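# Carry tube from door-side shelf bench into window rack

## Task

Pick up the tube on the shelved bench by the door and push it fully down into one of the holes of the tube rack standing on the shelved bench by the window. The task fails if the tube ever touches the floor, or if the robot topples or is left leaning.

## Robot and tools

ROBOT. TidyBot++: a mobile base 0.54 m long, 0.50 m wide and 0.38 m tall on four driven casters, carrying one seven-joint arm with a two-finger gripper. The shoulder sits 0.12 m ahead of the base centre and 0.68 m up. Link lengths: upper arm 0.42 m, forearm 0.31 m, wrist to hand point 0.31 m. The arm starts folded with the hand aimed down; then the hand pokes at most 0.08 m past the base front and the elbow is up to 1.15 m high. base_camera is fixed on the base, looking forward and down; wrist_camera rides on the hand and sees along it.

FRAMES. Base frame: origin on the floor beneath the base centre, x ahead, y to the left, z up, in metres. hand_pose and hand_target are reported in it; the hand point lies midway between the finger pads, the hand's own z axis runs out along the fingers and the fingers close along its y axis. The odometry frame is the base frame as it was at the start. base_odometry counts wheel rotation only, so slip looks like travel; its heading is in radians, left positive, -3.142 to 3.142. base_tilt is in degrees, positive when leaning forward or right; both carry about a degree of fixed bias plus noise.

move. Every argument is optional; an action needs at least one of base, joints, target.
- base: an object with any of translate_m (metres, forward positive, -2 to 2), strafe_m (metres, left positive, -2 to 2), rotate_rad (radians, counter-clockwise from above positive, -6.3 to 6.3). These are offsets, measured along the base's axes as they are when the command begins, counted from the position in the latest reported state. The base goes straight to that point; a rotation sent alongside turns at its own rate. A base move is cut off after 14 s (time_out).
- joints: absolute targets by name, radians: joint_1_rad (whole arm about vertical, positive is clockwise from above, i.e. opposite to heading), joint_2_rad shoulder -2.249 to 2.249 (0 upright, positive leans forward), joint_3_rad, joint_4_rad elbow -2.579 to 2.579 (0 straight; with joint_3 at 3.14 negative bends forward), joint_5_rad, joint_6_rad wrist -2.099 to 2.099 (0 in line), joint_7_rad (with hand down, positive turns it counter-clockwise from above; at 1.57 fingers open left/right). Joints 1, 3, 5, 7 have no limit and take the shorter way, so step less than half a turn at a time. gripper_pos: 0 fully open to 1 fully closed; finger gap is roughly 85 x (1 - gripper_pos) mm. Done tolerances: joint_1 0.039, joint_2 0.097, joint_3 and joint_4 0.061, joint_5 and joint_6 0.114, joint_7 0.096, gripper 0.03.
- target: a single list of seven numbers [x, y, z, qw, qx, qy, qz], an absolute hand pose in the base frame, metres then a unit quaternion. When target is used, joints may carry only gripper_pos.
- speeds: caps for this action only: translate_m or strafe_m 0.05 to 0.5 m/s (for a combined drive give it under one key), rotate_rad 0.1 to 1.57 rad/s, gripper_pos 0.234 to 0.993 per second. The maximum is the default.
- cameras: list from base_camera, wrist_camera, all; [] gives no images.
- blocking: true (default) returns when everything has stopped; false returns within about 0.5 s while motion continues. A later move overrides only what it names.
An unknown key makes the call invalid; a value out of range gets it refused, and a refusal or an unplanned stop cancels the rest of the reply's move, wait and finished_scene calls.

wait: seconds 0 to 10; commands nothing and returns the state. stop: brakes all running motions. zoom_image: camera plus region [x0, y0, x1, y1] in image pixels, origin top-left, at most 504 x 504. finished_scene: scene = the current scene's number; ends it for good, so the tube must already be seated and stay so.

RESULTS. move shows done or the worst status. base_status, joint_status, hand_status use: moving, done, off_target (resting away from target, possibly still pushing), stopped, contact_stop, time_out, not_followed (target withheld), torque_fault, limit_stop_at_motor_heat. hand_status done means within 10 mm and 2 degrees; most target moves end off_target within about 3 cm. joint_positions lists angles; motor_effort gives percent of max torque, peak in brackets; a Motor temperatures line follows the same joint order. on_its_own reports uncommanded behaviour. Flags to watch: joint command not followed, pose unreachable, cause:, ARM HIT, MOTOR HOT, OVER-TEMPERATURE FAULT. pictures names the order of the images.

TECHNIQUE. To fix a hand miss, add (wanted position minus hand_pose) to the last target's x, y, z. To hold still after a target, resend hand_target, not hand_pose. A carried load sags the arm; never command a joint to its current reading while holding. When the tube touches down, hand_pose stops falling though commands go lower, and effort shifts only slightly. Closed fingertips reach about 20 mm beyond the hand point and advance about 13 mm as they close. A pointing-down hand reaches at most about 0.94 m high, and only near the base. Poses low, forward and close to the base often fail or drive the arm into it; there is no check against hitting the base.

AVOID. The arm does not avoid obstacles and keeps pushing when blocked. Driving or turning with the arm caught on something above about 0.6 m can tip the robot; so can reaching far out from folded over nearby furniture or swinging a stretched arm sideways. Backing off or retracting rights a small tilt. Hard hits trigger torque faults (10 s arm halt). Stretched or loaded holds heat motors. Do not drop the tube, release it while moving, slam, squeeze it hard while it rests on a surface, or swing it fast; keep it off the floor.

Each tool is called after ">>>" in YAML: its name, and indented under it one key for each argument.

## Session

>>> move:

Scene clock: 0.00 s.
Motor temperatures (°C): [28 27 29 33 40 36 30]
base_odometry: x=+0.000 y=+0.000 heading=+0.000
base_tilt: forward=-0.1 right=+0.0
base_status: not commanded
joint_positions: joint_1_rad=+0.041 joint_2_rad=-0.304 joint_3_rad=+3.122 joint_4_rad=-2.527 joint_5_rad=+0.019 joint_6_rad=-0.914 joint_7_rad=+1.584 gripper_pos=+0.000
joint_status: not commanded
motor_effort: joint_1_rad=+0 joint_2_rad=-2 joint_3_rad=+0 joint_4_rad=+11 joint_5_rad=+0 joint_6_rad=+0 joint_7_rad=+1
hand_pose: x=+0.2438 y=-0.0067 z=+0.5810 quat_wxyz=(+0.011, +1.000, +0.002, +0.002) (m; base frame)
hand_target: x=+0.2427 y=-0.0067 z=+0.5805 quat_wxyz=(+0.011, +1.000, +0.002, +0.001) (m; base frame)
hand_status: not commanded
pictures: base_camera, wrist_camera

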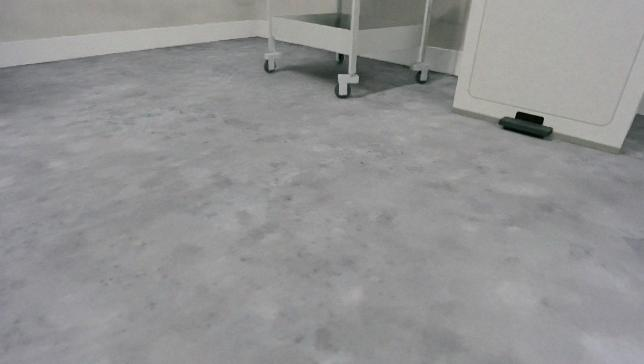

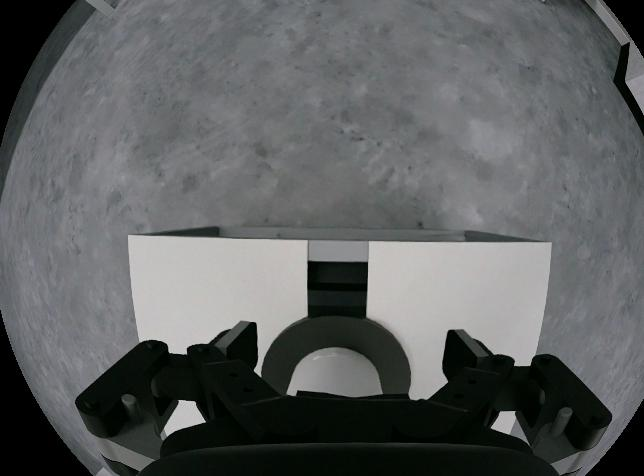

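>>> move:
  joints: {"joint_6_rad": 0.45}

>>> move:
  base: {"rotate_rad": 1.57}

>>> move:
  base: {"rotate_rad": 1.57}

>>> move:
  base: {"rotate_rad": 1.57}

Scene clock: 15.20 s.
Motor temperatures (°C): [28 27 29 33 39 36 30]
move: done
base_odometry: x=+0.000 y=+0.000 heading=+0.000
base_tilt: forward=-0.1 right=+0.1
base_status: not commanded
joint_positions: joint_1_rad=+0.041 joint_2_rad=-0.304 joint_3_rad=+3.122 joint_4_rad=-2.527 joint_5_rad=+0.019 joint_6_rad=+0.397 joint_7_rad=+1.584 gripper_pos=+0.000
joint_status: all done
motor_effort: joint_1_rad=-1(1) joint_2_rad=-6(7) joint_3_rad=+0(0) joint_4_rad=+15(15) joint_5_rad=-1(1) joint_6_rad=+9(9) joint_7_rad=+1(2)
hand_pose: x=+0.5438 y=-0.0049 z=+0.8135 quat_wxyz=(+0.016, +0.791, +0.008, +0.611) (m; base frame)
hand_target: x=+0.5470 y=-0.0046 z=+0.8283 quat_wxyz=(+0.016, +0.776, +0.008, +0.631) (m; base frame)
hand_status: not commanded
pictures: base_camera, wrist_camera
camera_calibration:
wrist_camera: T_world_to_cam=[[0.032169, -0.997557, 0.0620172, -0.0698613], [-0.283819, -0.0686123, -0.95642, 0.987911], [0.958338, 0.0131654, -0.285333, -0.148059], [0, 0, 0, 1]] pos_world=[0.424526, 0.0000414415, 0.906944]

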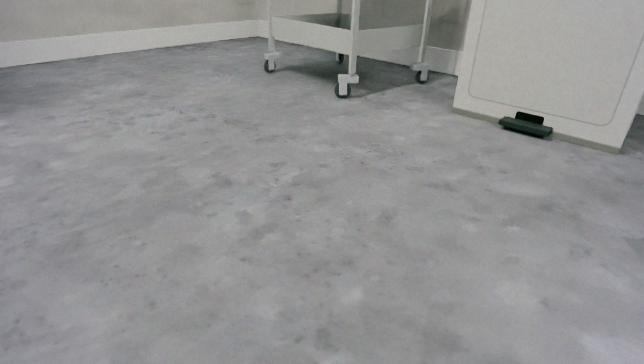

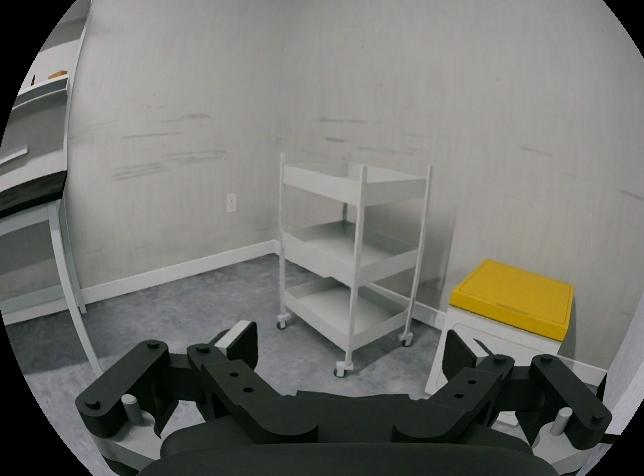

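Scene clock: 17.63 s.
Motor temperatures (°C): [28 27 29 33 39 36 30]
move: done
base_odometry: x=+0.000 y=+0.000 heading=+1.569
base_tilt: forward=-0.1 right=+0.1
base_status: done
joint_positions: joint_1_rad=+0.041 joint_2_rad=-0.304 joint_3_rad=+3.122 joint_4_rad=-2.527 joint_5_rad=+0.019 joint_6_rad=+0.398 joint_7_rad=+1.584 gripper_pos=+0.000
joint_status: not commanded
motor_effort: joint_1_rad=+0(2) joint_2_rad=-6(7) joint_3_rad=+0(1) joint_4_rad=+15(15) joint_5_rad=+0(1) joint_6_rad=+9(9) joint_7_rad=+1(2)
hand_pose: x=+0.5439 y=-0.0049 z=+0.8138 quat_wxyz=(+0.016, +0.791, +0.008, +0.611) (m; base frame)
hand_target: x=+0.5470 y=-0.0046 z=+0.8283 quat_wxyz=(+0.016, +0.776, +0.008, +0.631) (m; base frame)
hand_status: not commanded
pictures: base_camera, wrist_camera
camera_calibration:
wrist_camera: T_world_to_cam=[[0.0322781, -0.997551, 0.0620561, -0.0699044], [-0.282935, -0.0686685, -0.956678, 0.987928], [0.958596, 0.013322, -0.284458, -0.148902], [0, 0, 0, 1]] pos_world=[0.424512, 0.0000899795, 0.90711]

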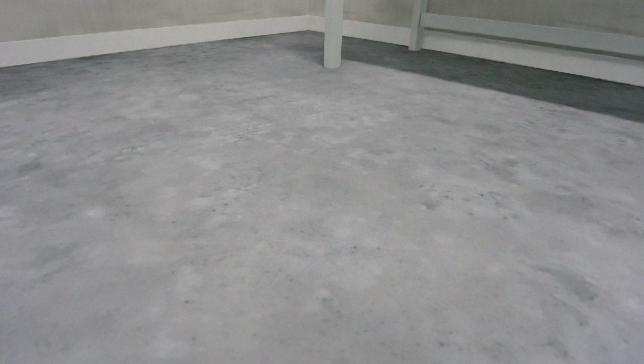

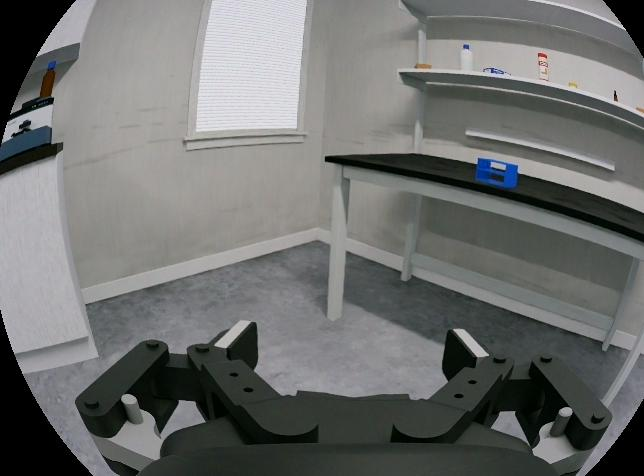

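Scene clock: 19.93 s.
Motor temperatures (°C): [28 27 29 33 39 36 30]
move: done
base_odometry: x=+0.000 y=+0.000 heading=+3.139
base_tilt: forward=-0.1 right=+0.1
base_status: done
joint_positions: joint_1_rad=+0.041 joint_2_rad=-0.304 joint_3_rad=+3.122 joint_4_rad=-2.527 joint_5_rad=+0.019 joint_6_rad=+0.399 joint_7_rad=+1.584 gripper_pos=+0.000
joint_status: not commanded
motor_effort: joint_1_rad=+0(1) joint_2_rad=-6(7) joint_3_rad=+0(1) joint_4_rad=+15(16) joint_5_rad=-1(1) joint_6_rad=+8(9) joint_7_rad=+1(2)
hand_pose: x=+0.5439 y=-0.0048 z=+0.8139 quat_wxyz=(+0.016, +0.791, +0.008, +0.611) (m; base frame)
hand_target: x=+0.5470 y=-0.0046 z=+0.8283 quat_wxyz=(+0.016, +0.776, +0.008, +0.631) (m; base frame)
hand_status: not commanded
pictures: base_camera, wrist_camera
camera_calibration:
wrist_camera: T_world_to_cam=[[0.0323829, -0.997546, 0.0620691, -0.0699269], [-0.282635, -0.0687066, -0.956764, 0.987933], [0.958681, 0.0134399, -0.284166, -0.149183], [0, 0, 0, 1]] pos_world=[0.424508, 0.000127108, 0.907165]

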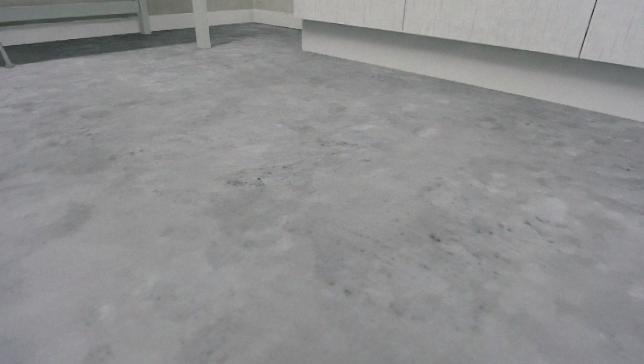

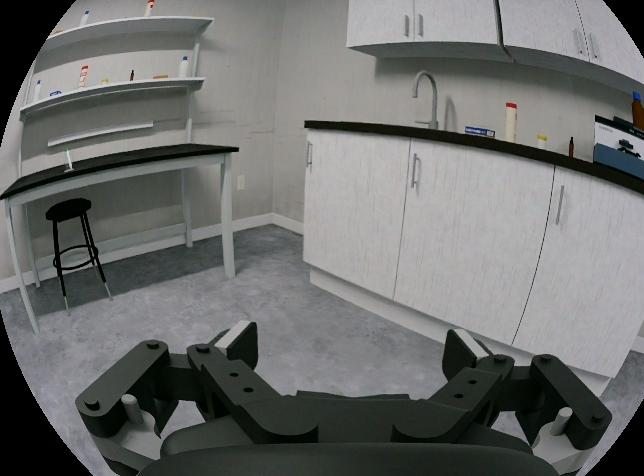

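Scene clock: 22.23 s.
Motor temperatures (°C): [28 27 29 33 39 36 30]
move: done
base_odometry: x=+0.000 y=+0.000 heading=-1.575
base_tilt: forward=-0.1 right=+0.1
base_status: done
joint_positions: joint_1_rad=+0.041 joint_2_rad=-0.304 joint_3_rad=+3.122 joint_4_rad=-2.527 joint_5_rad=+0.019 joint_6_rad=+0.399 joint_7_rad=+1.584 gripper_pos=+0.000
joint_status: not commanded
motor_effort: joint_1_rad=+0(1) joint_2_rad=-6(7) joint_3_rad=+0(1) joint_4_rad=+15(15) joint_5_rad=+0(1) joint_6_rad=+9(9) joint_7_rad=+2(2)
hand_pose: x=+0.5439 y=-0.0048 z=+0.8139 quat_wxyz=(+0.016, +0.791, +0.008, +0.612) (m; base frame)
hand_target: x=+0.5470 y=-0.0046 z=+0.8283 quat_wxyz=(+0.016, +0.776, +0.008, +0.631) (m; base frame)
hand_status: not commanded
pictures: base_camera, wrist_camera
camera_calibration:
wrist_camera: T_world_to_cam=[[0.0324634, -0.997543, 0.0620768, -0.0699425], [-0.282454, -0.0687343, -0.956815, 0.987935], [0.958731, 0.0135276, -0.283991, -0.149352], [0, 0, 0, 1]] pos_world=[0.424505, 0.000154771, 0.907199]

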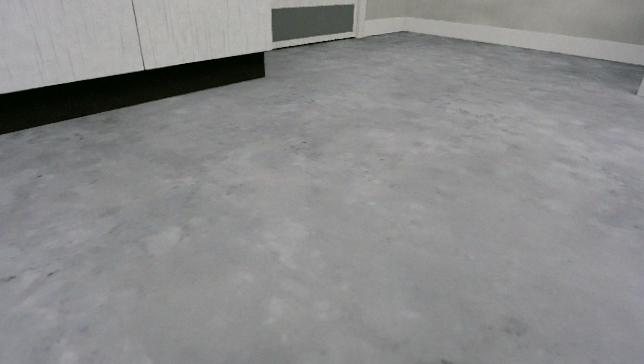

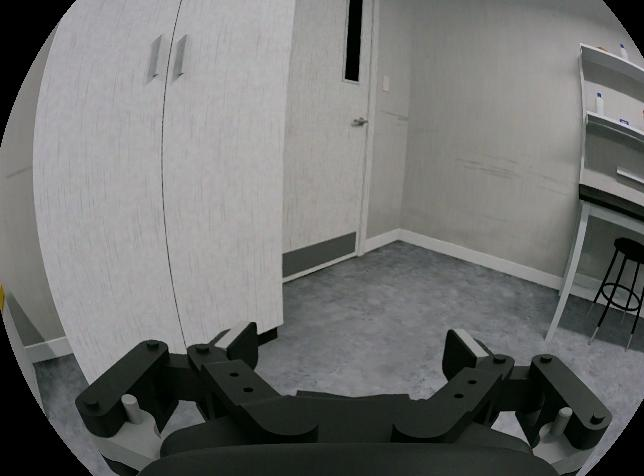

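>>> move:
  base: {"rotate_rad": -0.8}

>>> zoom_image:
  camera: "wrist_camera"
  region: [200, 60, 500, 300]

Scene clock: 30.40 s.
Motor temperatures (°C): [28 27 29 33 39 36 30]
move: done
base_odometry: x=+0.000 y=+0.000 heading=-2.374
base_tilt: forward=-0.1 right=+0.1
base_status: done
joint_positions: joint_1_rad=+0.041 joint_2_rad=-0.304 joint_3_rad=+3.122 joint_4_rad=-2.527 joint_5_rad=+0.019 joint_6_rad=+0.399 joint_7_rad=+1.584 gripper_pos=+0.000
joint_status: not commanded
motor_effort: joint_1_rad=+0(2) joint_2_rad=-7(8) joint_3_rad=+0(1) joint_4_rad=+15(15) joint_5_rad=+0(1) joint_6_rad=+9(9) joint_7_rad=+1(2)
hand_pose: x=+0.5439 y=-0.0048 z=+0.8140 quat_wxyz=(+0.016, +0.791, +0.008, +0.612) (m; base frame)
hand_target: x=+0.5470 y=-0.0046 z=+0.8283 quat_wxyz=(+0.016, +0.776, +0.008, +0.631) (m; base frame)
hand_status: not commanded
pictures: base_camera, wrist_camera
camera_calibration:
wrist_camera: T_world_to_cam=[[0.0324291, -0.997544, 0.062082, -0.0699424], [-0.282339, -0.0687279, -0.956849, 0.987938], [0.958766, 0.0135015, -0.283875, -0.149464], [0, 0, 0, 1]] pos_world=[0.424503, 0.000146278, 0.907221]

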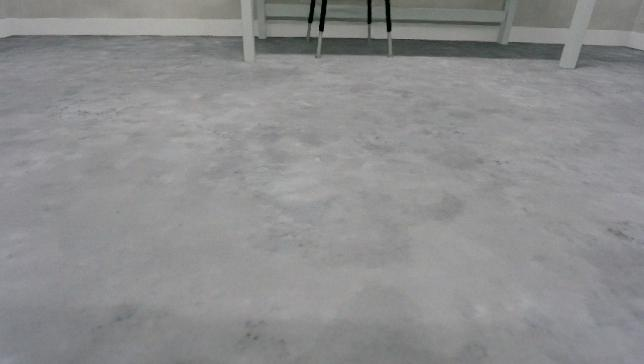

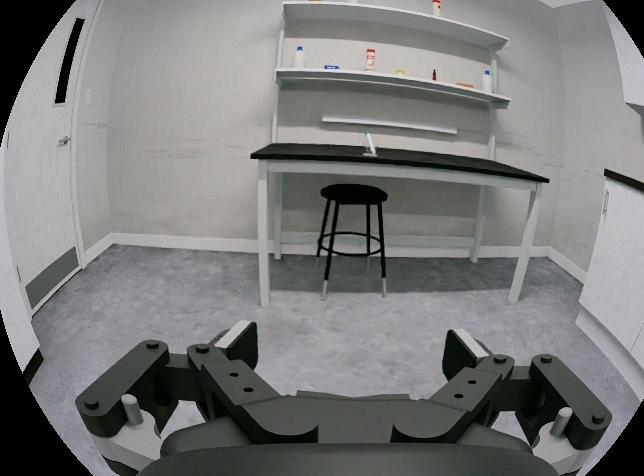

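Scaled by 1.680.

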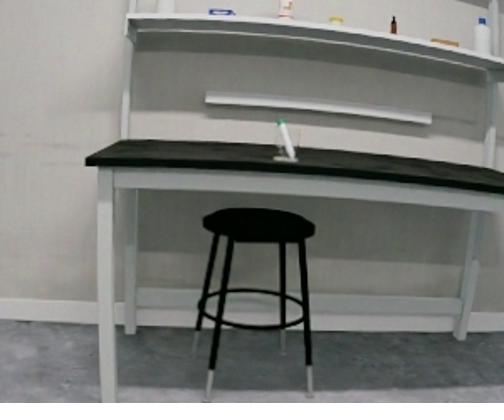

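>>> move:
  base: {"rotate_rad": 0.1}
  cameras: []

>>> move:
  base: {"translate_m": 1.25, "strafe_m": -0.36}

>>> zoom_image:
  camera: "wrist_camera"
  region: [220, 60, 460, 260]

Scene clock: 81.83 s.
Motor temperatures (°C): [28 27 28 32 39 36 30]
move: done
base_odometry: x=+0.000 y=+0.000 heading=-2.275
base_tilt: forward=-0.1 right=+0.0
base_status: done
joint_positions: joint_1_rad=+0.041 joint_2_rad=-0.304 joint_3_rad=+3.122 joint_4_rad=-2.527 joint_5_rad=+0.019 joint_6_rad=+0.399 joint_7_rad=+1.584 gripper_pos=+0.000
joint_status: not commanded
motor_effort: joint_1_rad=+0(1) joint_2_rad=-6(7) joint_3_rad=+0(1) joint_4_rad=+15(16) joint_5_rad=-1(1) joint_6_rad=+9(9) joint_7_rad=+0(1)
hand_pose: x=+0.5439 y=-0.0047 z=+0.8140 quat_wxyz=(+0.016, +0.791, +0.008, +0.612) (m; base frame)
hand_target: x=+0.5470 y=-0.0046 z=+0.8283 quat_wxyz=(+0.016, +0.776, +0.008, +0.631) (m; base frame)
hand_status: not commanded
pictures: none
No camera images: "cameras" was empty.

Scene clock: 85.40 s.
Motor temperatures (°C): [28 27 28 32 39 36 30]
move: done
base_odometry: x=-1.084 y=-0.720 heading=-2.276
base_tilt: forward=-0.1 right=+0.1
base_status: done
joint_positions: joint_1_rad=+0.041 joint_2_rad=-0.305 joint_3_rad=+3.122 joint_4_rad=-2.527 joint_5_rad=+0.019 joint_6_rad=+0.402 joint_7_rad=+1.584 gripper_pos=+0.000
joint_status: not commanded
motor_effort: joint_1_rad=+0(1) joint_2_rad=-7(10) joint_3_rad=+0(1) joint_4_rad=+16(16) joint_5_rad=-1(1) joint_6_rad=+9(9) joint_7_rad=+1(2)
hand_pose: x=+0.5439 y=-0.0047 z=+0.8155 quat_wxyz=(+0.016, +0.790, +0.008, +0.613) (m; base frame)
hand_target: x=+0.5470 y=-0.0046 z=+0.8283 quat_wxyz=(+0.016, +0.776, +0.008, +0.631) (m; base frame)
hand_status: not commanded
pictures: base_camera, wrist_camera
camera_calibration:
wrist_camera: T_world_to_cam=[[0.032445, -0.997529, 0.0623229, -0.0701192], [-0.278066, -0.068903, -0.958088, 0.98811], [0.960014, 0.0137553, -0.279614, -0.153166], [0, 0, 0, 1]] pos_world=[0.424076, 0.000244687, 0.908239]

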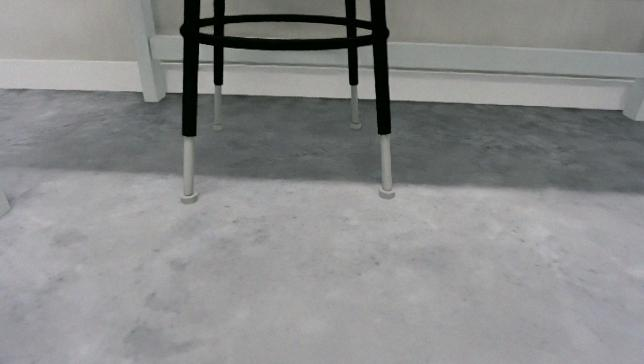

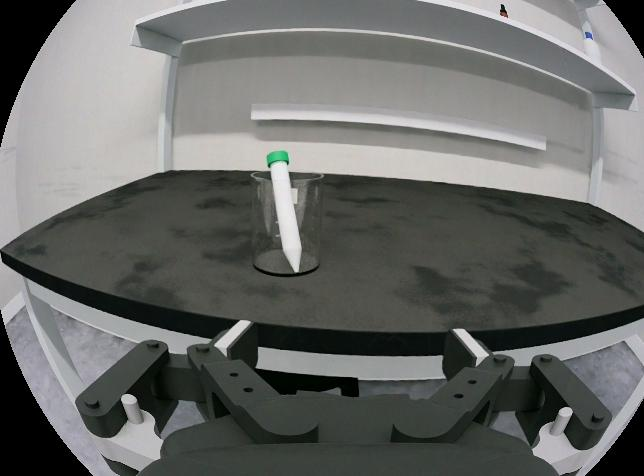

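Scaled by 2.100.

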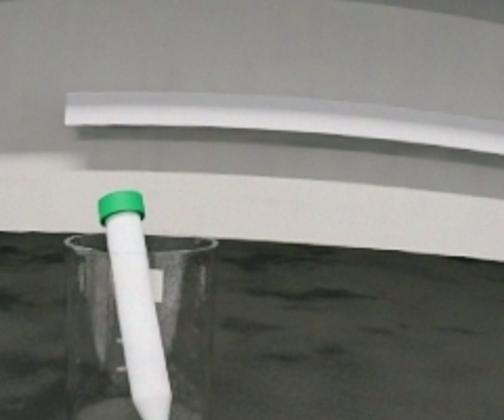

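>>> move:
  joints: {"joint_2_rad": -0.215, "joint_4_rad": -1.88, "joint_6_rad": -0.342}

>>> zoom_image:
  camera: "wrist_camera"
  region: [200, 100, 440, 340]

Scene clock: 212.43 s.
Motor temperatures (°C): [27 26 27 32 39 36 30]
move: done
base_odometry: x=-1.084 y=-0.720 heading=-2.276
base_tilt: forward=-0.1 right=+0.0
base_status: not commanded
joint_positions: joint_1_rad=+0.041 joint_2_rad=-0.242 joint_3_rad=+3.122 joint_4_rad=-1.908 joint_5_rad=+0.019 joint_6_rad=-0.299 joint_7_rad=+1.584 gripper_pos=+0.000
joint_status: all done
motor_effort: joint_1_rad=+0(1) joint_2_rad=-11(12) joint_3_rad=+0(0) joint_4_rad=+18(18) joint_5_rad=+0(1) joint_6_rad=+8(10) joint_7_rad=+0(2)
hand_pose: x=+0.6183 y=-0.0097 z=+0.9410 quat_wxyz=(+0.019, +0.832, +0.004, +0.555) (m; base frame)
hand_target: x=+0.6240 y=-0.0105 z=+0.9317 quat_wxyz=(+0.019, +0.843, +0.004, +0.537) (m; base frame)
hand_status: not commanded
pictures: base_camera, wrist_camera
camera_calibration:
wrist_camera: T_world_to_cam=[[0.0285619, -0.997885, 0.0583895, -0.0792866], [-0.413477, -0.064976, -0.908193, 1.16547], [0.910066, 0.00179701, -0.414459, -0.0317478], [0, 0, 0, 1]] pos_world=[0.513054, -0.00333403, 1.04995]

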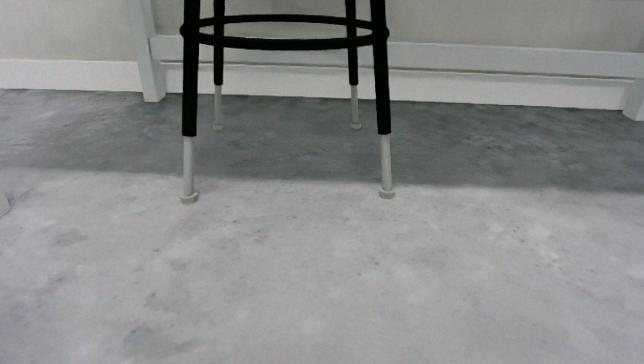

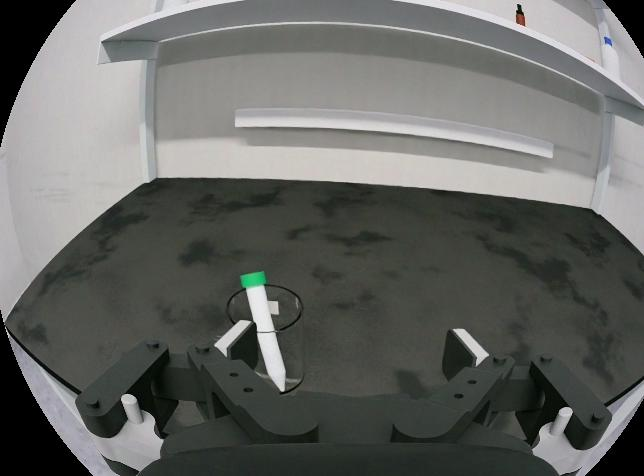

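Scaled by 2.100.

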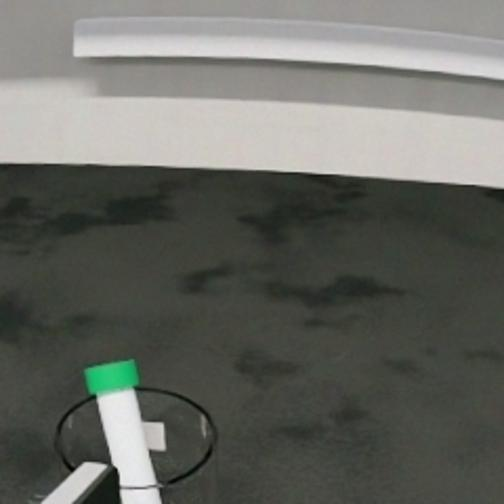

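>>> move:
  base: {"strafe_m": -0.318}
  cameras: []

>>> move:
  joints: {"joint_1_rad": -0.53, "joint_2_rad": 0.235, "joint_4_rad": -1.44, "joint_6_rad": -0.38}

>>> zoom_image:
  camera: "wrist_camera"
  region: [220, 200, 460, 440]

Scene clock: 349.47 s.
Motor temperatures (°C): [27 26 27 33 39 36 30]
move: done
base_odometry: x=-1.326 y=-0.514 heading=-2.275
base_tilt: forward=-0.1 right=+0.1
base_status: done
joint_positions: joint_1_rad=+0.042 joint_2_rad=-0.240 joint_3_rad=+3.122 joint_4_rad=-1.908 joint_5_rad=+0.019 joint_6_rad=-0.302 joint_7_rad=+1.584 gripper_pos=+0.000
joint_status: not commanded
motor_effort: joint_1_rad=+0(3) joint_2_rad=-11(12) joint_3_rad=+0(3) joint_4_rad=+18(18) joint_5_rad=+0(1) joint_6_rad=+9(9) joint_7_rad=+1(2)
hand_pose: x=+0.6184 y=-0.0106 z=+0.9391 quat_wxyz=(+0.019, +0.833, +0.003, +0.553) (m; base frame)
hand_target: x=+0.6240 y=-0.0105 z=+0.9317 quat_wxyz=(+0.019, +0.843, +0.004, +0.537) (m; base frame)
hand_status: not commanded
pictures: none
No camera images: "cameras" was empty.

Scene clock: 351.27 s.
Motor temperatures (°C): [27 26 27 33 39 36 30]
move: done
base_odometry: x=-1.326 y=-0.514 heading=-2.275
base_tilt: forward=-0.1 right=+0.0
base_status: not commanded
joint_positions: joint_1_rad=-0.521 joint_2_rad=+0.201 joint_3_rad=+3.122 joint_4_rad=-1.470 joint_5_rad=+0.019 joint_6_rad=-0.338 joint_7_rad=+1.584 gripper_pos=+0.000
joint_status: all done
motor_effort: joint_1_rad=-1(2) joint_2_rad=-26(28) joint_3_rad=+0(2) joint_4_rad=+18(19) joint_5_rad=+0(1) joint_6_rad=+8(9) joint_7_rad=+1(2)
hand_pose: x=+0.7016 y=+0.3473 z=+0.9306 quat_wxyz=(-0.134, +0.811, +0.235, +0.519) (m; base frame)
hand_target: x=+0.7049 y=+0.3566 z=+0.9135 quat_wxyz=(-0.132, +0.821, +0.242, +0.500) (m; base frame)
hand_status: not commanded
pictures: base_camera, wrist_camera
camera_calibration:
wrist_camera: T_world_to_cam=[[0.5567, -0.829352, 0.0475397, -0.143833], [-0.35422, -0.288755, -0.889466, 1.23241], [0.751408, 0.478326, -0.454523, -0.129445], [0, 0, 0, 1]] pos_world=[0.613883, 0.298493, 1.04419]

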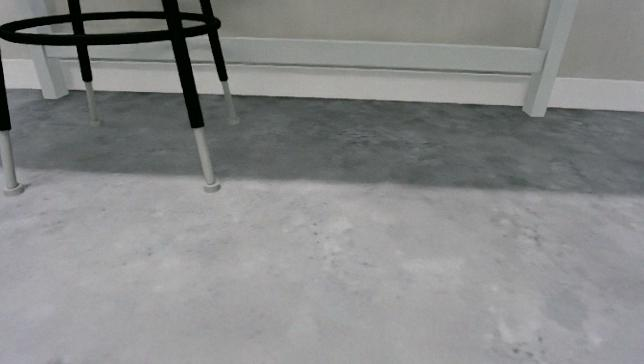

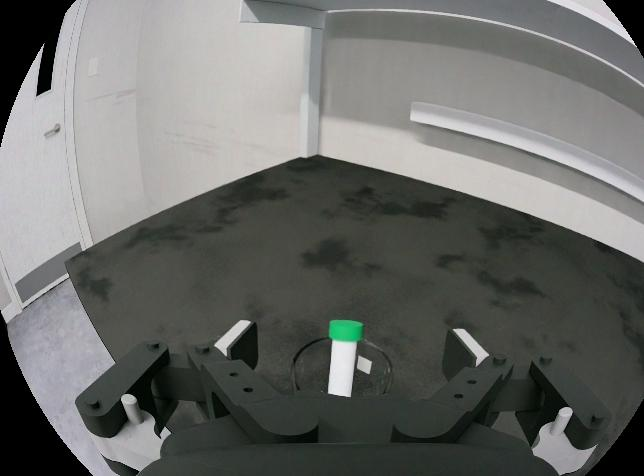

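Scaled by 2.100.

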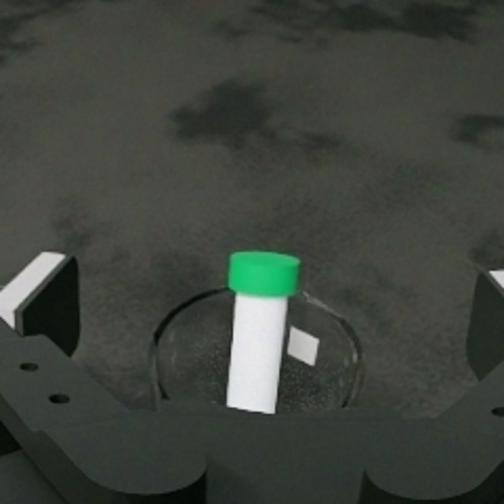

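>>> move:
  joints: {"joint_1_rad": -0.536, "joint_2_rad": 0.443, "joint_4_rad": -1.296, "joint_6_rad": -0.331}
  cameras: ["wrist_camera"]

>>> zoom_image:
  camera: "wrist_camera"
  region: [220, 200, 460, 440]

Scene clock: 407.90 s.
Motor temperatures (°C): [27 27 27 33 39 36 30]
move: done
base_odometry: x=-1.326 y=-0.514 heading=-2.275
base_tilt: forward=-0.1 right=+0.1
base_status: not commanded
joint_positions: joint_1_rad=-0.521 joint_2_rad=+0.414 joint_3_rad=+3.122 joint_4_rad=-1.324 joint_5_rad=+0.019 joint_6_rad=-0.339 joint_7_rad=+1.584 gripper_pos=+0.000
joint_status: all done
motor_effort: joint_1_rad=-1(1) joint_2_rad=-33(36) joint_3_rad=-1(1) joint_4_rad=+18(19) joint_5_rad=+0(1) joint_6_rad=+8(9) joint_7_rad=+1(2)
hand_pose: x=+0.7649 y=+0.3836 z=+0.8643 quat_wxyz=(-0.128, +0.828, +0.239, +0.491) (m; base frame)
hand_target: x=+0.7692 y=+0.3999 z=+0.8605 quat_wxyz=(-0.133, +0.824, +0.245, +0.493) (m; base frame)
hand_status: not commanded
pictures: wrist_camera
camera_calibration:
wrist_camera: T_world_to_cam=[[0.558643, -0.828441, 0.0400417, -0.141133], [-0.406688, -0.315679, -0.857293, 1.22895], [0.722857, 0.462637, -0.513269, -0.145839], [0, 0, 0, 1]] pos_world=[0.684064, 0.338504, 0.984368]

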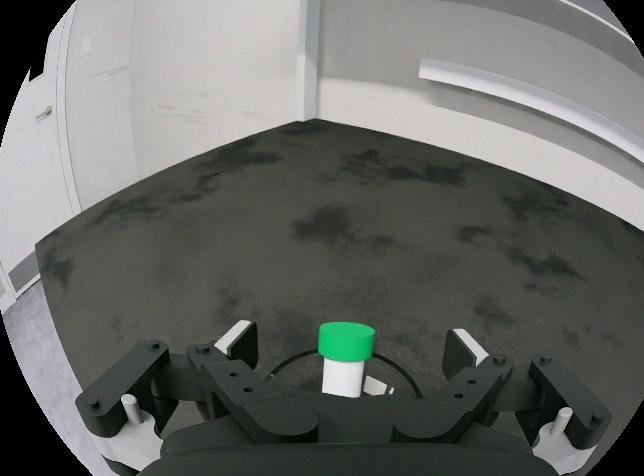

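Scaled by 2.100.

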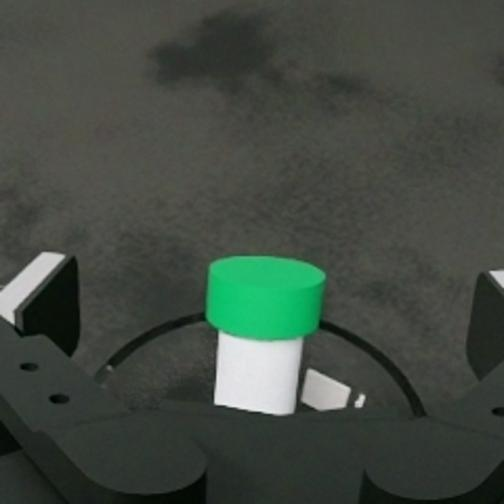

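>>> move:
  joints: {"joint_6_rad": -0.24}
  cameras: ["wrist_camera"]

>>> zoom_image:
  camera: "wrist_camera"
  region: [220, 200, 460, 440]

Scene clock: 425.13 s.
Motor temperatures (°C): [27 27 27 33 39 36 30]
move: done
base_odometry: x=-1.326 y=-0.514 heading=-2.275
base_tilt: forward=+0.0 right=+0.1
base_status: not commanded
joint_positions: joint_1_rad=-0.521 joint_2_rad=+0.414 joint_3_rad=+3.122 joint_4_rad=-1.317 joint_5_rad=+0.019 joint_6_rad=-0.261 joint_7_rad=+1.584 gripper_pos=+0.000
joint_status: all done
motor_effort: joint_1_rad=+0(1) joint_2_rad=-33(34) joint_3_rad=-1(1) joint_4_rad=+18(19) joint_5_rad=+0(1) joint_6_rad=+8(10) joint_7_rad=+1(1)
hand_pose: x=+0.7753 y=+0.3900 z=+0.8902 quat_wxyz=(-0.138, +0.806, +0.233, +0.526) (m; base frame)
hand_target: x=+0.7796 y=+0.4067 z=+0.8859 quat_wxyz=(-0.143, +0.801, +0.238, +0.530) (m; base frame)
hand_status: not commanded
pictures: wrist_camera
camera_calibration:
wrist_camera: T_world_to_cam=[[0.556218, -0.829852, 0.0443507, -0.144005], [-0.34211, -0.277286, -0.897816, 1.2285], [0.757352, 0.484208, -0.438132, -0.24507], [0, 0, 0, 1]] pos_world=[0.685985, 0.339809, 1.00198]

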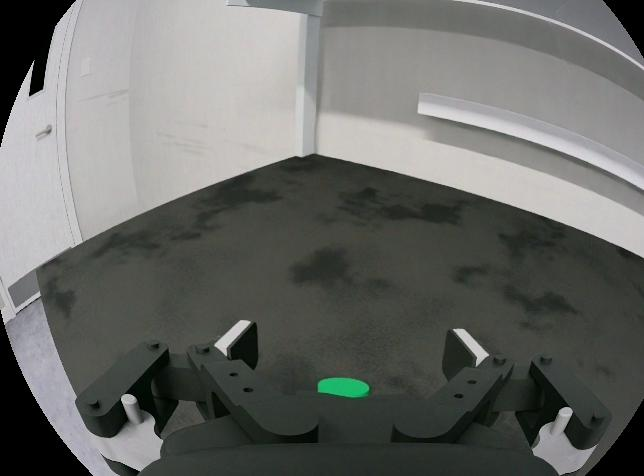

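Scaled by 2.100.

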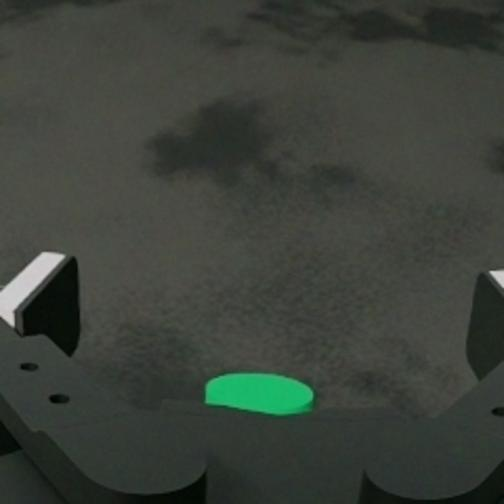

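>>> move:
  joints: {"joint_6_rad": -0.355}
  cameras: ["wrist_camera"]

>>> zoom_image:
  camera: "wrist_camera"
  region: [220, 200, 460, 440]

Scene clock: 437.07 s.
Motor temperatures (°C): [27 27 27 33 39 36 30]
move: done
base_odometry: x=-1.326 y=-0.514 heading=-2.275
base_tilt: forward=-0.1 right=+0.0
base_status: not commanded
joint_positions: joint_1_rad=-0.521 joint_2_rad=+0.414 joint_3_rad=+3.122 joint_4_rad=-1.314 joint_5_rad=+0.019 joint_6_rad=-0.352 joint_7_rad=+1.584 gripper_pos=+0.000
joint_status: all done
motor_effort: joint_1_rad=+0(1) joint_2_rad=-32(35) joint_3_rad=-1(1) joint_4_rad=+17(20) joint_5_rad=+0(1) joint_6_rad=+8(9) joint_7_rad=+1(2)
hand_pose: x=+0.7649 y=+0.3835 z=+0.8660 quat_wxyz=(-0.128, +0.829, +0.239, +0.490) (m; base frame)
hand_target: x=+0.7662 y=+0.3979 z=+0.8540 quat_wxyz=(-0.130, +0.830, +0.246, +0.483) (m; base frame)
hand_status: not commanded
pictures: wrist_camera
camera_calibration:
wrist_camera: T_world_to_cam=[[0.558622, -0.828464, 0.039863, -0.141087], [-0.409614, -0.31735, -0.855281, 1.23156], [0.72122, 0.46145, -0.516629, -0.140308], [0, 0, 0, 1]] pos_world=[0.684469, 0.338694, 0.986463]

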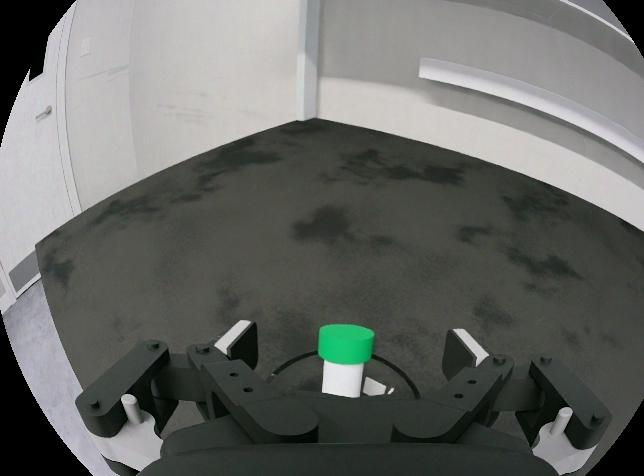

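Scaled by 2.100.

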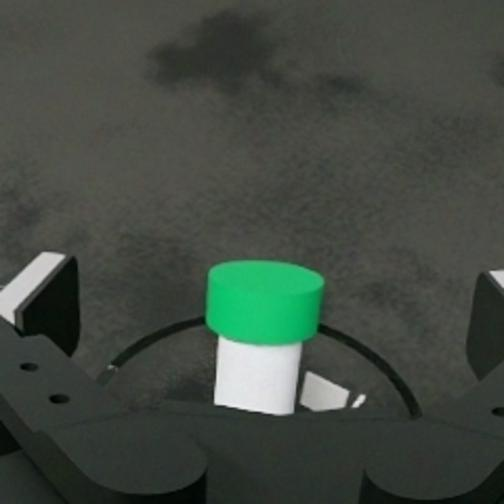

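>>> move:
  joints: {"joint_6_rad": -0.29}
  cameras: ["wrist_camera"]

>>> zoom_image:
  camera: "wrist_camera"
  region: [220, 200, 460, 440]

Scene clock: 445.57 s.
Motor temperatures (°C): [27 27 27 33 39 36 30]
move: done
base_odometry: x=-1.326 y=-0.514 heading=-2.275
base_tilt: forward=-0.1 right=+0.1
base_status: not commanded
joint_positions: joint_1_rad=-0.521 joint_2_rad=+0.414 joint_3_rad=+3.122 joint_4_rad=-1.314 joint_5_rad=+0.019 joint_6_rad=-0.306 joint_7_rad=+1.584 gripper_pos=+0.000
joint_status: all done
motor_effort: joint_1_rad=-1(1) joint_2_rad=-33(33) joint_3_rad=+0(1) joint_4_rad=+18(19) joint_5_rad=+0(1) joint_6_rad=+8(10) joint_7_rad=+1(2)
hand_pose: x=+0.7707 y=+0.3872 z=+0.8792 quat_wxyz=(-0.133, +0.817, +0.236, +0.509) (m; base frame)
hand_target: x=+0.7742 y=+0.4031 z=+0.8718 quat_wxyz=(-0.138, +0.814, +0.242, +0.510) (m; base frame)
hand_status: not commanded
pictures: wrist_camera
camera_calibration:
wrist_camera: T_world_to_cam=[[0.557378, -0.829182, 0.0422713, -0.142711], [-0.3743, -0.296399, -0.878662, 1.23162], [0.7411, 0.473925, -0.475569, -0.195665], [0, 0, 0, 1]] pos_world=[0.685545, 0.339446, 0.995155]

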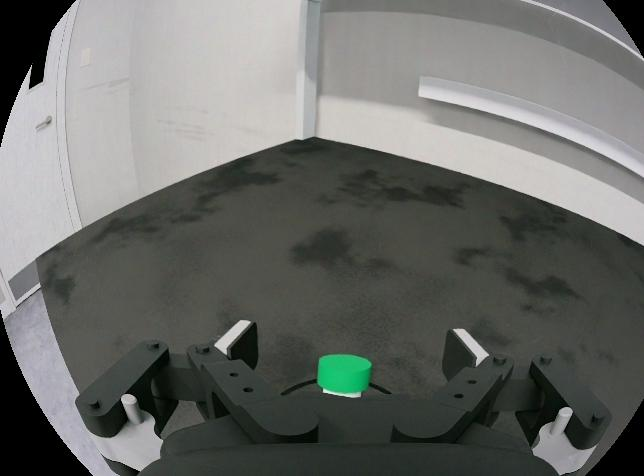

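Scaled by 2.100.

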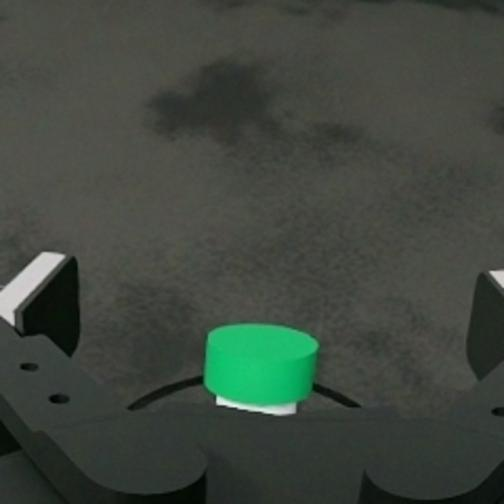

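>>> move:
  joints: {"gripper_pos": 0.66}
  speeds: {"gripper_pos": 0.4}
  cameras: ["wrist_camera"]

>>> zoom_image:
  camera: "wrist_camera"
  region: [220, 200, 460, 440]

Scene clock: 470.87 s.
Motor temperatures (°C): [27 27 27 33 39 36 30]
move: done
base_odometry: x=-1.326 y=-0.514 heading=-2.275
base_tilt: forward=-0.1 right=+0.1
base_status: not commanded
joint_positions: joint_1_rad=-0.521 joint_2_rad=+0.414 joint_3_rad=+3.122 joint_4_rad=-1.314 joint_5_rad=+0.019 joint_6_rad=-0.306 joint_7_rad=+1.584 gripper_pos=+0.658
joint_status: all done
motor_effort: joint_1_rad=-1(1) joint_2_rad=-32(33) joint_3_rad=-1(1) joint_4_rad=+18(18) joint_5_rad=+0(1) joint_6_rad=+8(8) joint_7_rad=+1(2)
hand_pose: x=+0.7707 y=+0.3872 z=+0.8792 quat_wxyz=(-0.133, +0.817, +0.236, +0.509) (m; base frame)
hand_target: x=+0.7742 y=+0.4031 z=+0.8718 quat_wxyz=(-0.138, +0.814, +0.242, +0.510) (m; base frame)
hand_status: not commanded
pictures: wrist_camera
camera_calibration:
wrist_camera: T_world_to_cam=[[0.557378, -0.829182, 0.0422713, -0.142711], [-0.3743, -0.296399, -0.878662, 1.23162], [0.7411, 0.473925, -0.475569, -0.195665], [0, 0, 0, 1]] pos_world=[0.685545, 0.339446, 0.995155]

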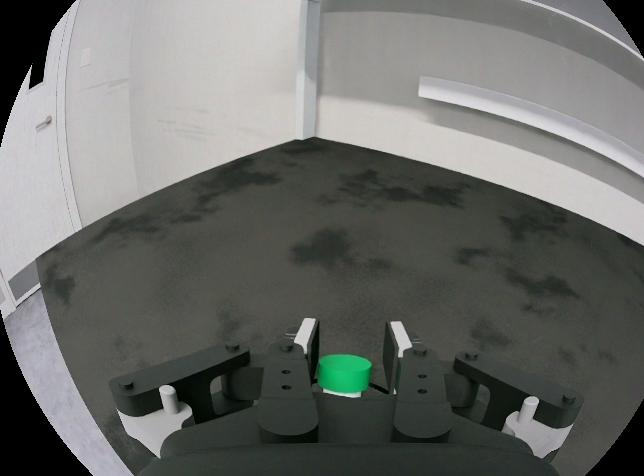

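Scaled by 2.100.

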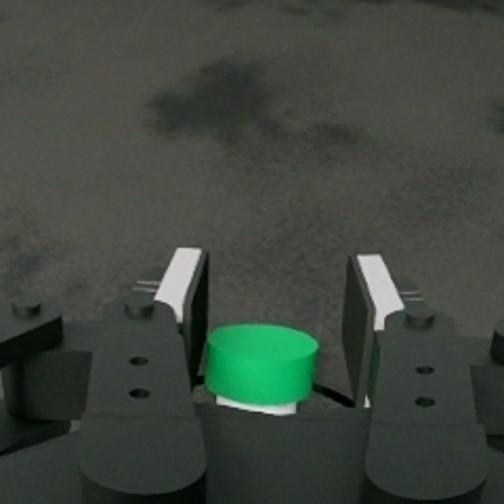

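>>> move:
  joints: {"gripper_pos": 0.73}
  speeds: {"gripper_pos": 0.234}
  cameras: ["wrist_camera"]

>>> zoom_image:
  camera: "wrist_camera"
  region: [220, 200, 460, 440]

Scene clock: 489.70 s.
Motor temperatures (°C): [27 28 27 33 39 36 30]
move: done
base_odometry: x=-1.326 y=-0.514 heading=-2.275
base_tilt: forward=-0.1 right=+0.0
base_status: not commanded
joint_positions: joint_1_rad=-0.521 joint_2_rad=+0.414 joint_3_rad=+3.122 joint_4_rad=-1.314 joint_5_rad=+0.019 joint_6_rad=-0.306 joint_7_rad=+1.584 gripper_pos=+0.730
joint_status: all done
motor_effort: joint_1_rad=-1(1) joint_2_rad=-32(33) joint_3_rad=-1(1) joint_4_rad=+17(18) joint_5_rad=+0(1) joint_6_rad=+8(9) joint_7_rad=+1(2)
hand_pose: x=+0.7707 y=+0.3872 z=+0.8792 quat_wxyz=(-0.133, +0.817, +0.236, +0.509) (m; base frame)
hand_target: x=+0.7742 y=+0.4031 z=+0.8718 quat_wxyz=(-0.138, +0.814, +0.242, +0.510) (m; base frame)
hand_status: not commanded
pictures: wrist_camera
camera_calibration:
wrist_camera: T_world_to_cam=[[0.557378, -0.829182, 0.0422713, -0.142711], [-0.3743, -0.296399, -0.878662, 1.23162], [0.7411, 0.473925, -0.475569, -0.195665], [0, 0, 0, 1]] pos_world=[0.685545, 0.339446, 0.995155]

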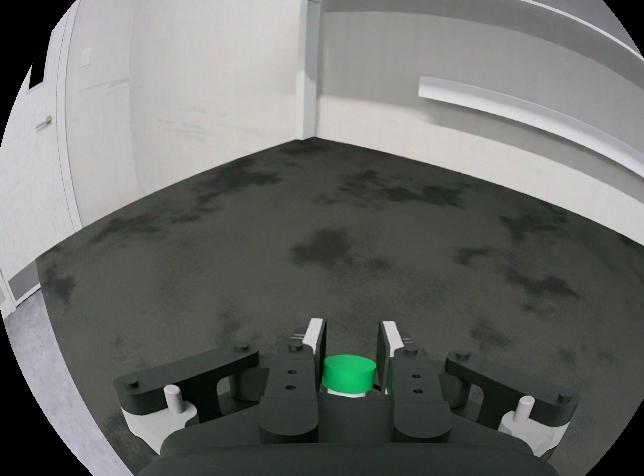

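Scaled by 2.100.

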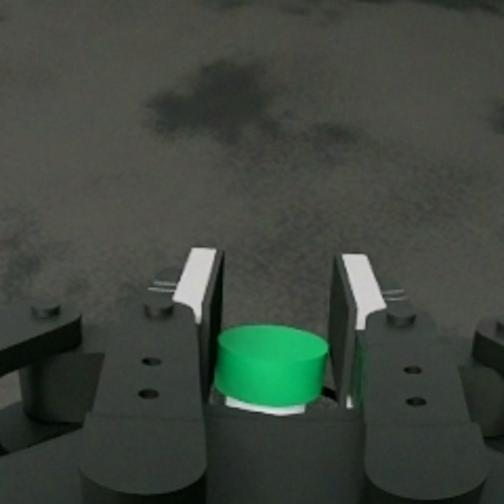

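>>> move:
  joints: {"gripper_pos": 0.76}
  speeds: {"gripper_pos": 0.234}
  cameras: ["wrist_camera"]

>>> zoom_image:
  camera: "wrist_camera"
  region: [220, 200, 460, 440]

Scene clock: 495.77 s.
Motor temperatures (°C): [27 28 27 32 39 36 30]
move: done
base_odometry: x=-1.326 y=-0.514 heading=-2.275
base_tilt: forward=+0.0 right=+0.1
base_status: not commanded
joint_positions: joint_1_rad=-0.521 joint_2_rad=+0.414 joint_3_rad=+3.122 joint_4_rad=-1.314 joint_5_rad=+0.019 joint_6_rad=-0.306 joint_7_rad=+1.584 gripper_pos=+0.755
joint_status: all done
motor_effort: joint_1_rad=-1(1) joint_2_rad=-33(33) joint_3_rad=-1(1) joint_4_rad=+18(18) joint_5_rad=+0(1) joint_6_rad=+8(8) joint_7_rad=+1(2)
hand_pose: x=+0.7707 y=+0.3872 z=+0.8792 quat_wxyz=(-0.133, +0.817, +0.236, +0.509) (m; base frame)
hand_target: x=+0.7742 y=+0.4031 z=+0.8718 quat_wxyz=(-0.138, +0.814, +0.242, +0.510) (m; base frame)
hand_status: not commanded
pictures: wrist_camera
camera_calibration:
wrist_camera: T_world_to_cam=[[0.557378, -0.829182, 0.0422713, -0.142711], [-0.3743, -0.296399, -0.878662, 1.23162], [0.7411, 0.473925, -0.475569, -0.195665], [0, 0, 0, 1]] pos_world=[0.685545, 0.339446, 0.995155]

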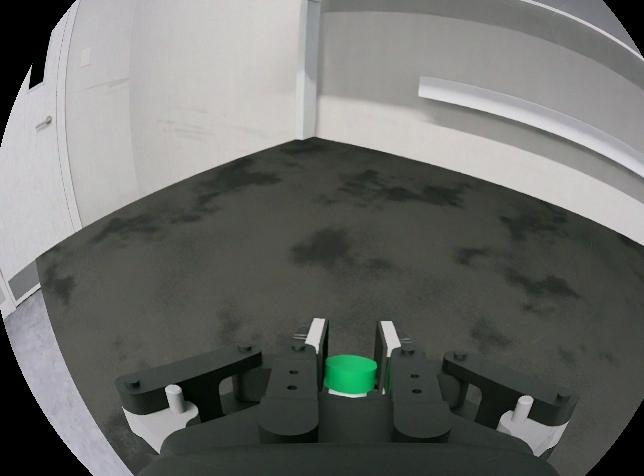

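Scaled by 2.100.

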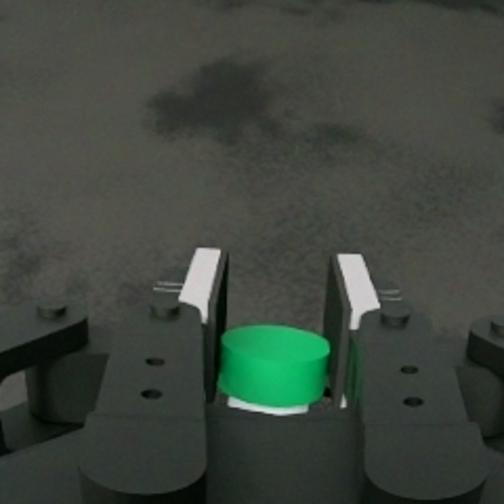

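>>> move:
  joints: {"gripper_pos": 0.8}
  speeds: {"gripper_pos": 0.234}
  cameras: ["wrist_camera"]

>>> zoom_image:
  camera: "wrist_camera"
  region: [220, 200, 460, 440]

Scene clock: 500.73 s.
Motor temperatures (°C): [27 28 27 32 39 36 30]
move: done
base_odometry: x=-1.326 y=-0.514 heading=-2.275
base_tilt: forward=-0.1 right=+0.0
base_status: not commanded
joint_positions: joint_1_rad=-0.521 joint_2_rad=+0.414 joint_3_rad=+3.122 joint_4_rad=-1.314 joint_5_rad=+0.019 joint_6_rad=-0.306 joint_7_rad=+1.584 gripper_pos=+0.780
joint_status: all done
motor_effort: joint_1_rad=+0(1) joint_2_rad=-32(33) joint_3_rad=-1(1) joint_4_rad=+17(18) joint_5_rad=+0(1) joint_6_rad=+8(8) joint_7_rad=+1(2)
hand_pose: x=+0.7707 y=+0.3872 z=+0.8792 quat_wxyz=(-0.133, +0.817, +0.236, +0.509) (m; base frame)
hand_target: x=+0.7742 y=+0.4031 z=+0.8718 quat_wxyz=(-0.138, +0.814, +0.242, +0.510) (m; base frame)
hand_status: not commanded
pictures: wrist_camera
camera_calibration:
wrist_camera: T_world_to_cam=[[0.557378, -0.829182, 0.0422713, -0.142711], [-0.3743, -0.296399, -0.878662, 1.23162], [0.7411, 0.473925, -0.475569, -0.195665], [0, 0, 0, 1]] pos_world=[0.685545, 0.339446, 0.995155]

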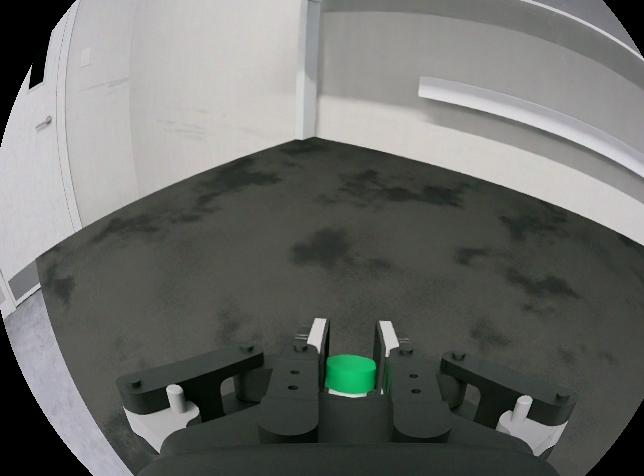

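Scaled by 2.100.

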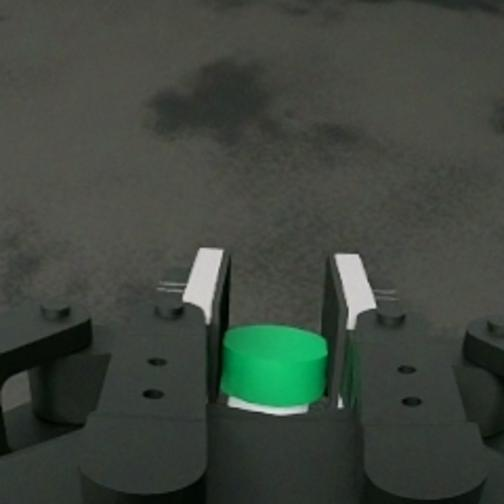

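>>> move:
  joints: {"gripper_pos": 0.86}
  speeds: {"gripper_pos": 0.234}
  cameras: ["wrist_camera"]

>>> zoom_image:
  camera: "wrist_camera"
  region: [290, 300, 410, 420]

Scene clock: 507.47 s.
Motor temperatures (°C): [27 28 27 32 39 36 30]
move: off_target
base_odometry: x=-1.326 y=-0.514 heading=-2.275
base_tilt: forward=-0.1 right=+0.1
base_status: not commanded
joint_positions: joint_1_rad=-0.521 joint_2_rad=+0.414 joint_3_rad=+3.122 joint_4_rad=-1.314 joint_5_rad=+0.019 joint_6_rad=-0.306 joint_7_rad=+1.584 gripper_pos=+0.784
joint_status: gripper_pos off_target (ended at +0.784, target +0.860)
motor_effort: joint_1_rad=-1(1) joint_2_rad=-32(32) joint_3_rad=-1(1) joint_4_rad=+18(18) joint_5_rad=+0(1) joint_6_rad=+8(8) joint_7_rad=+1(2)
hand_pose: x=+0.7707 y=+0.3872 z=+0.8792 quat_wxyz=(-0.133, +0.817, +0.236, +0.509) (m; base frame)
hand_target: x=+0.7742 y=+0.4031 z=+0.8718 quat_wxyz=(-0.138, +0.814, +0.242, +0.510) (m; base frame)
hand_status: not commanded
pictures: wrist_camera
camera_calibration:
wrist_camera: T_world_to_cam=[[0.557378, -0.829182, 0.0422713, -0.142711], [-0.3743, -0.296399, -0.878662, 1.23162], [0.7411, 0.473925, -0.475569, -0.195665], [0, 0, 0, 1]] pos_world=[0.685545, 0.339446, 0.995155]

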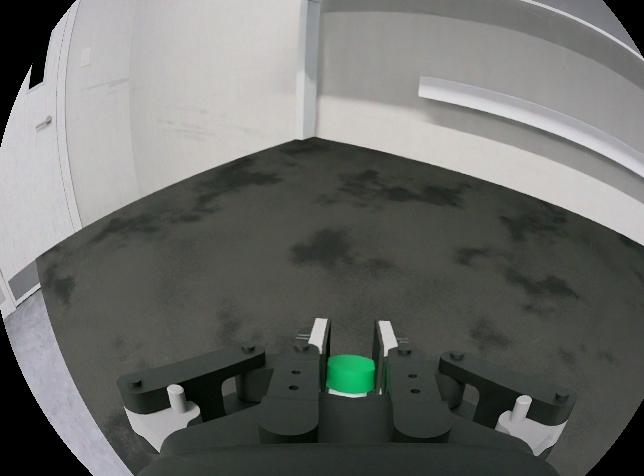

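Scaled by 4.200.

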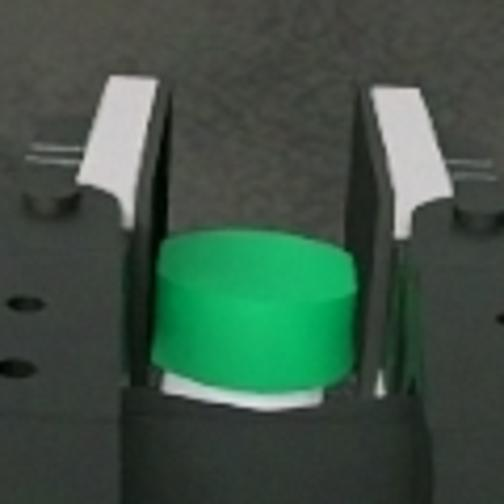

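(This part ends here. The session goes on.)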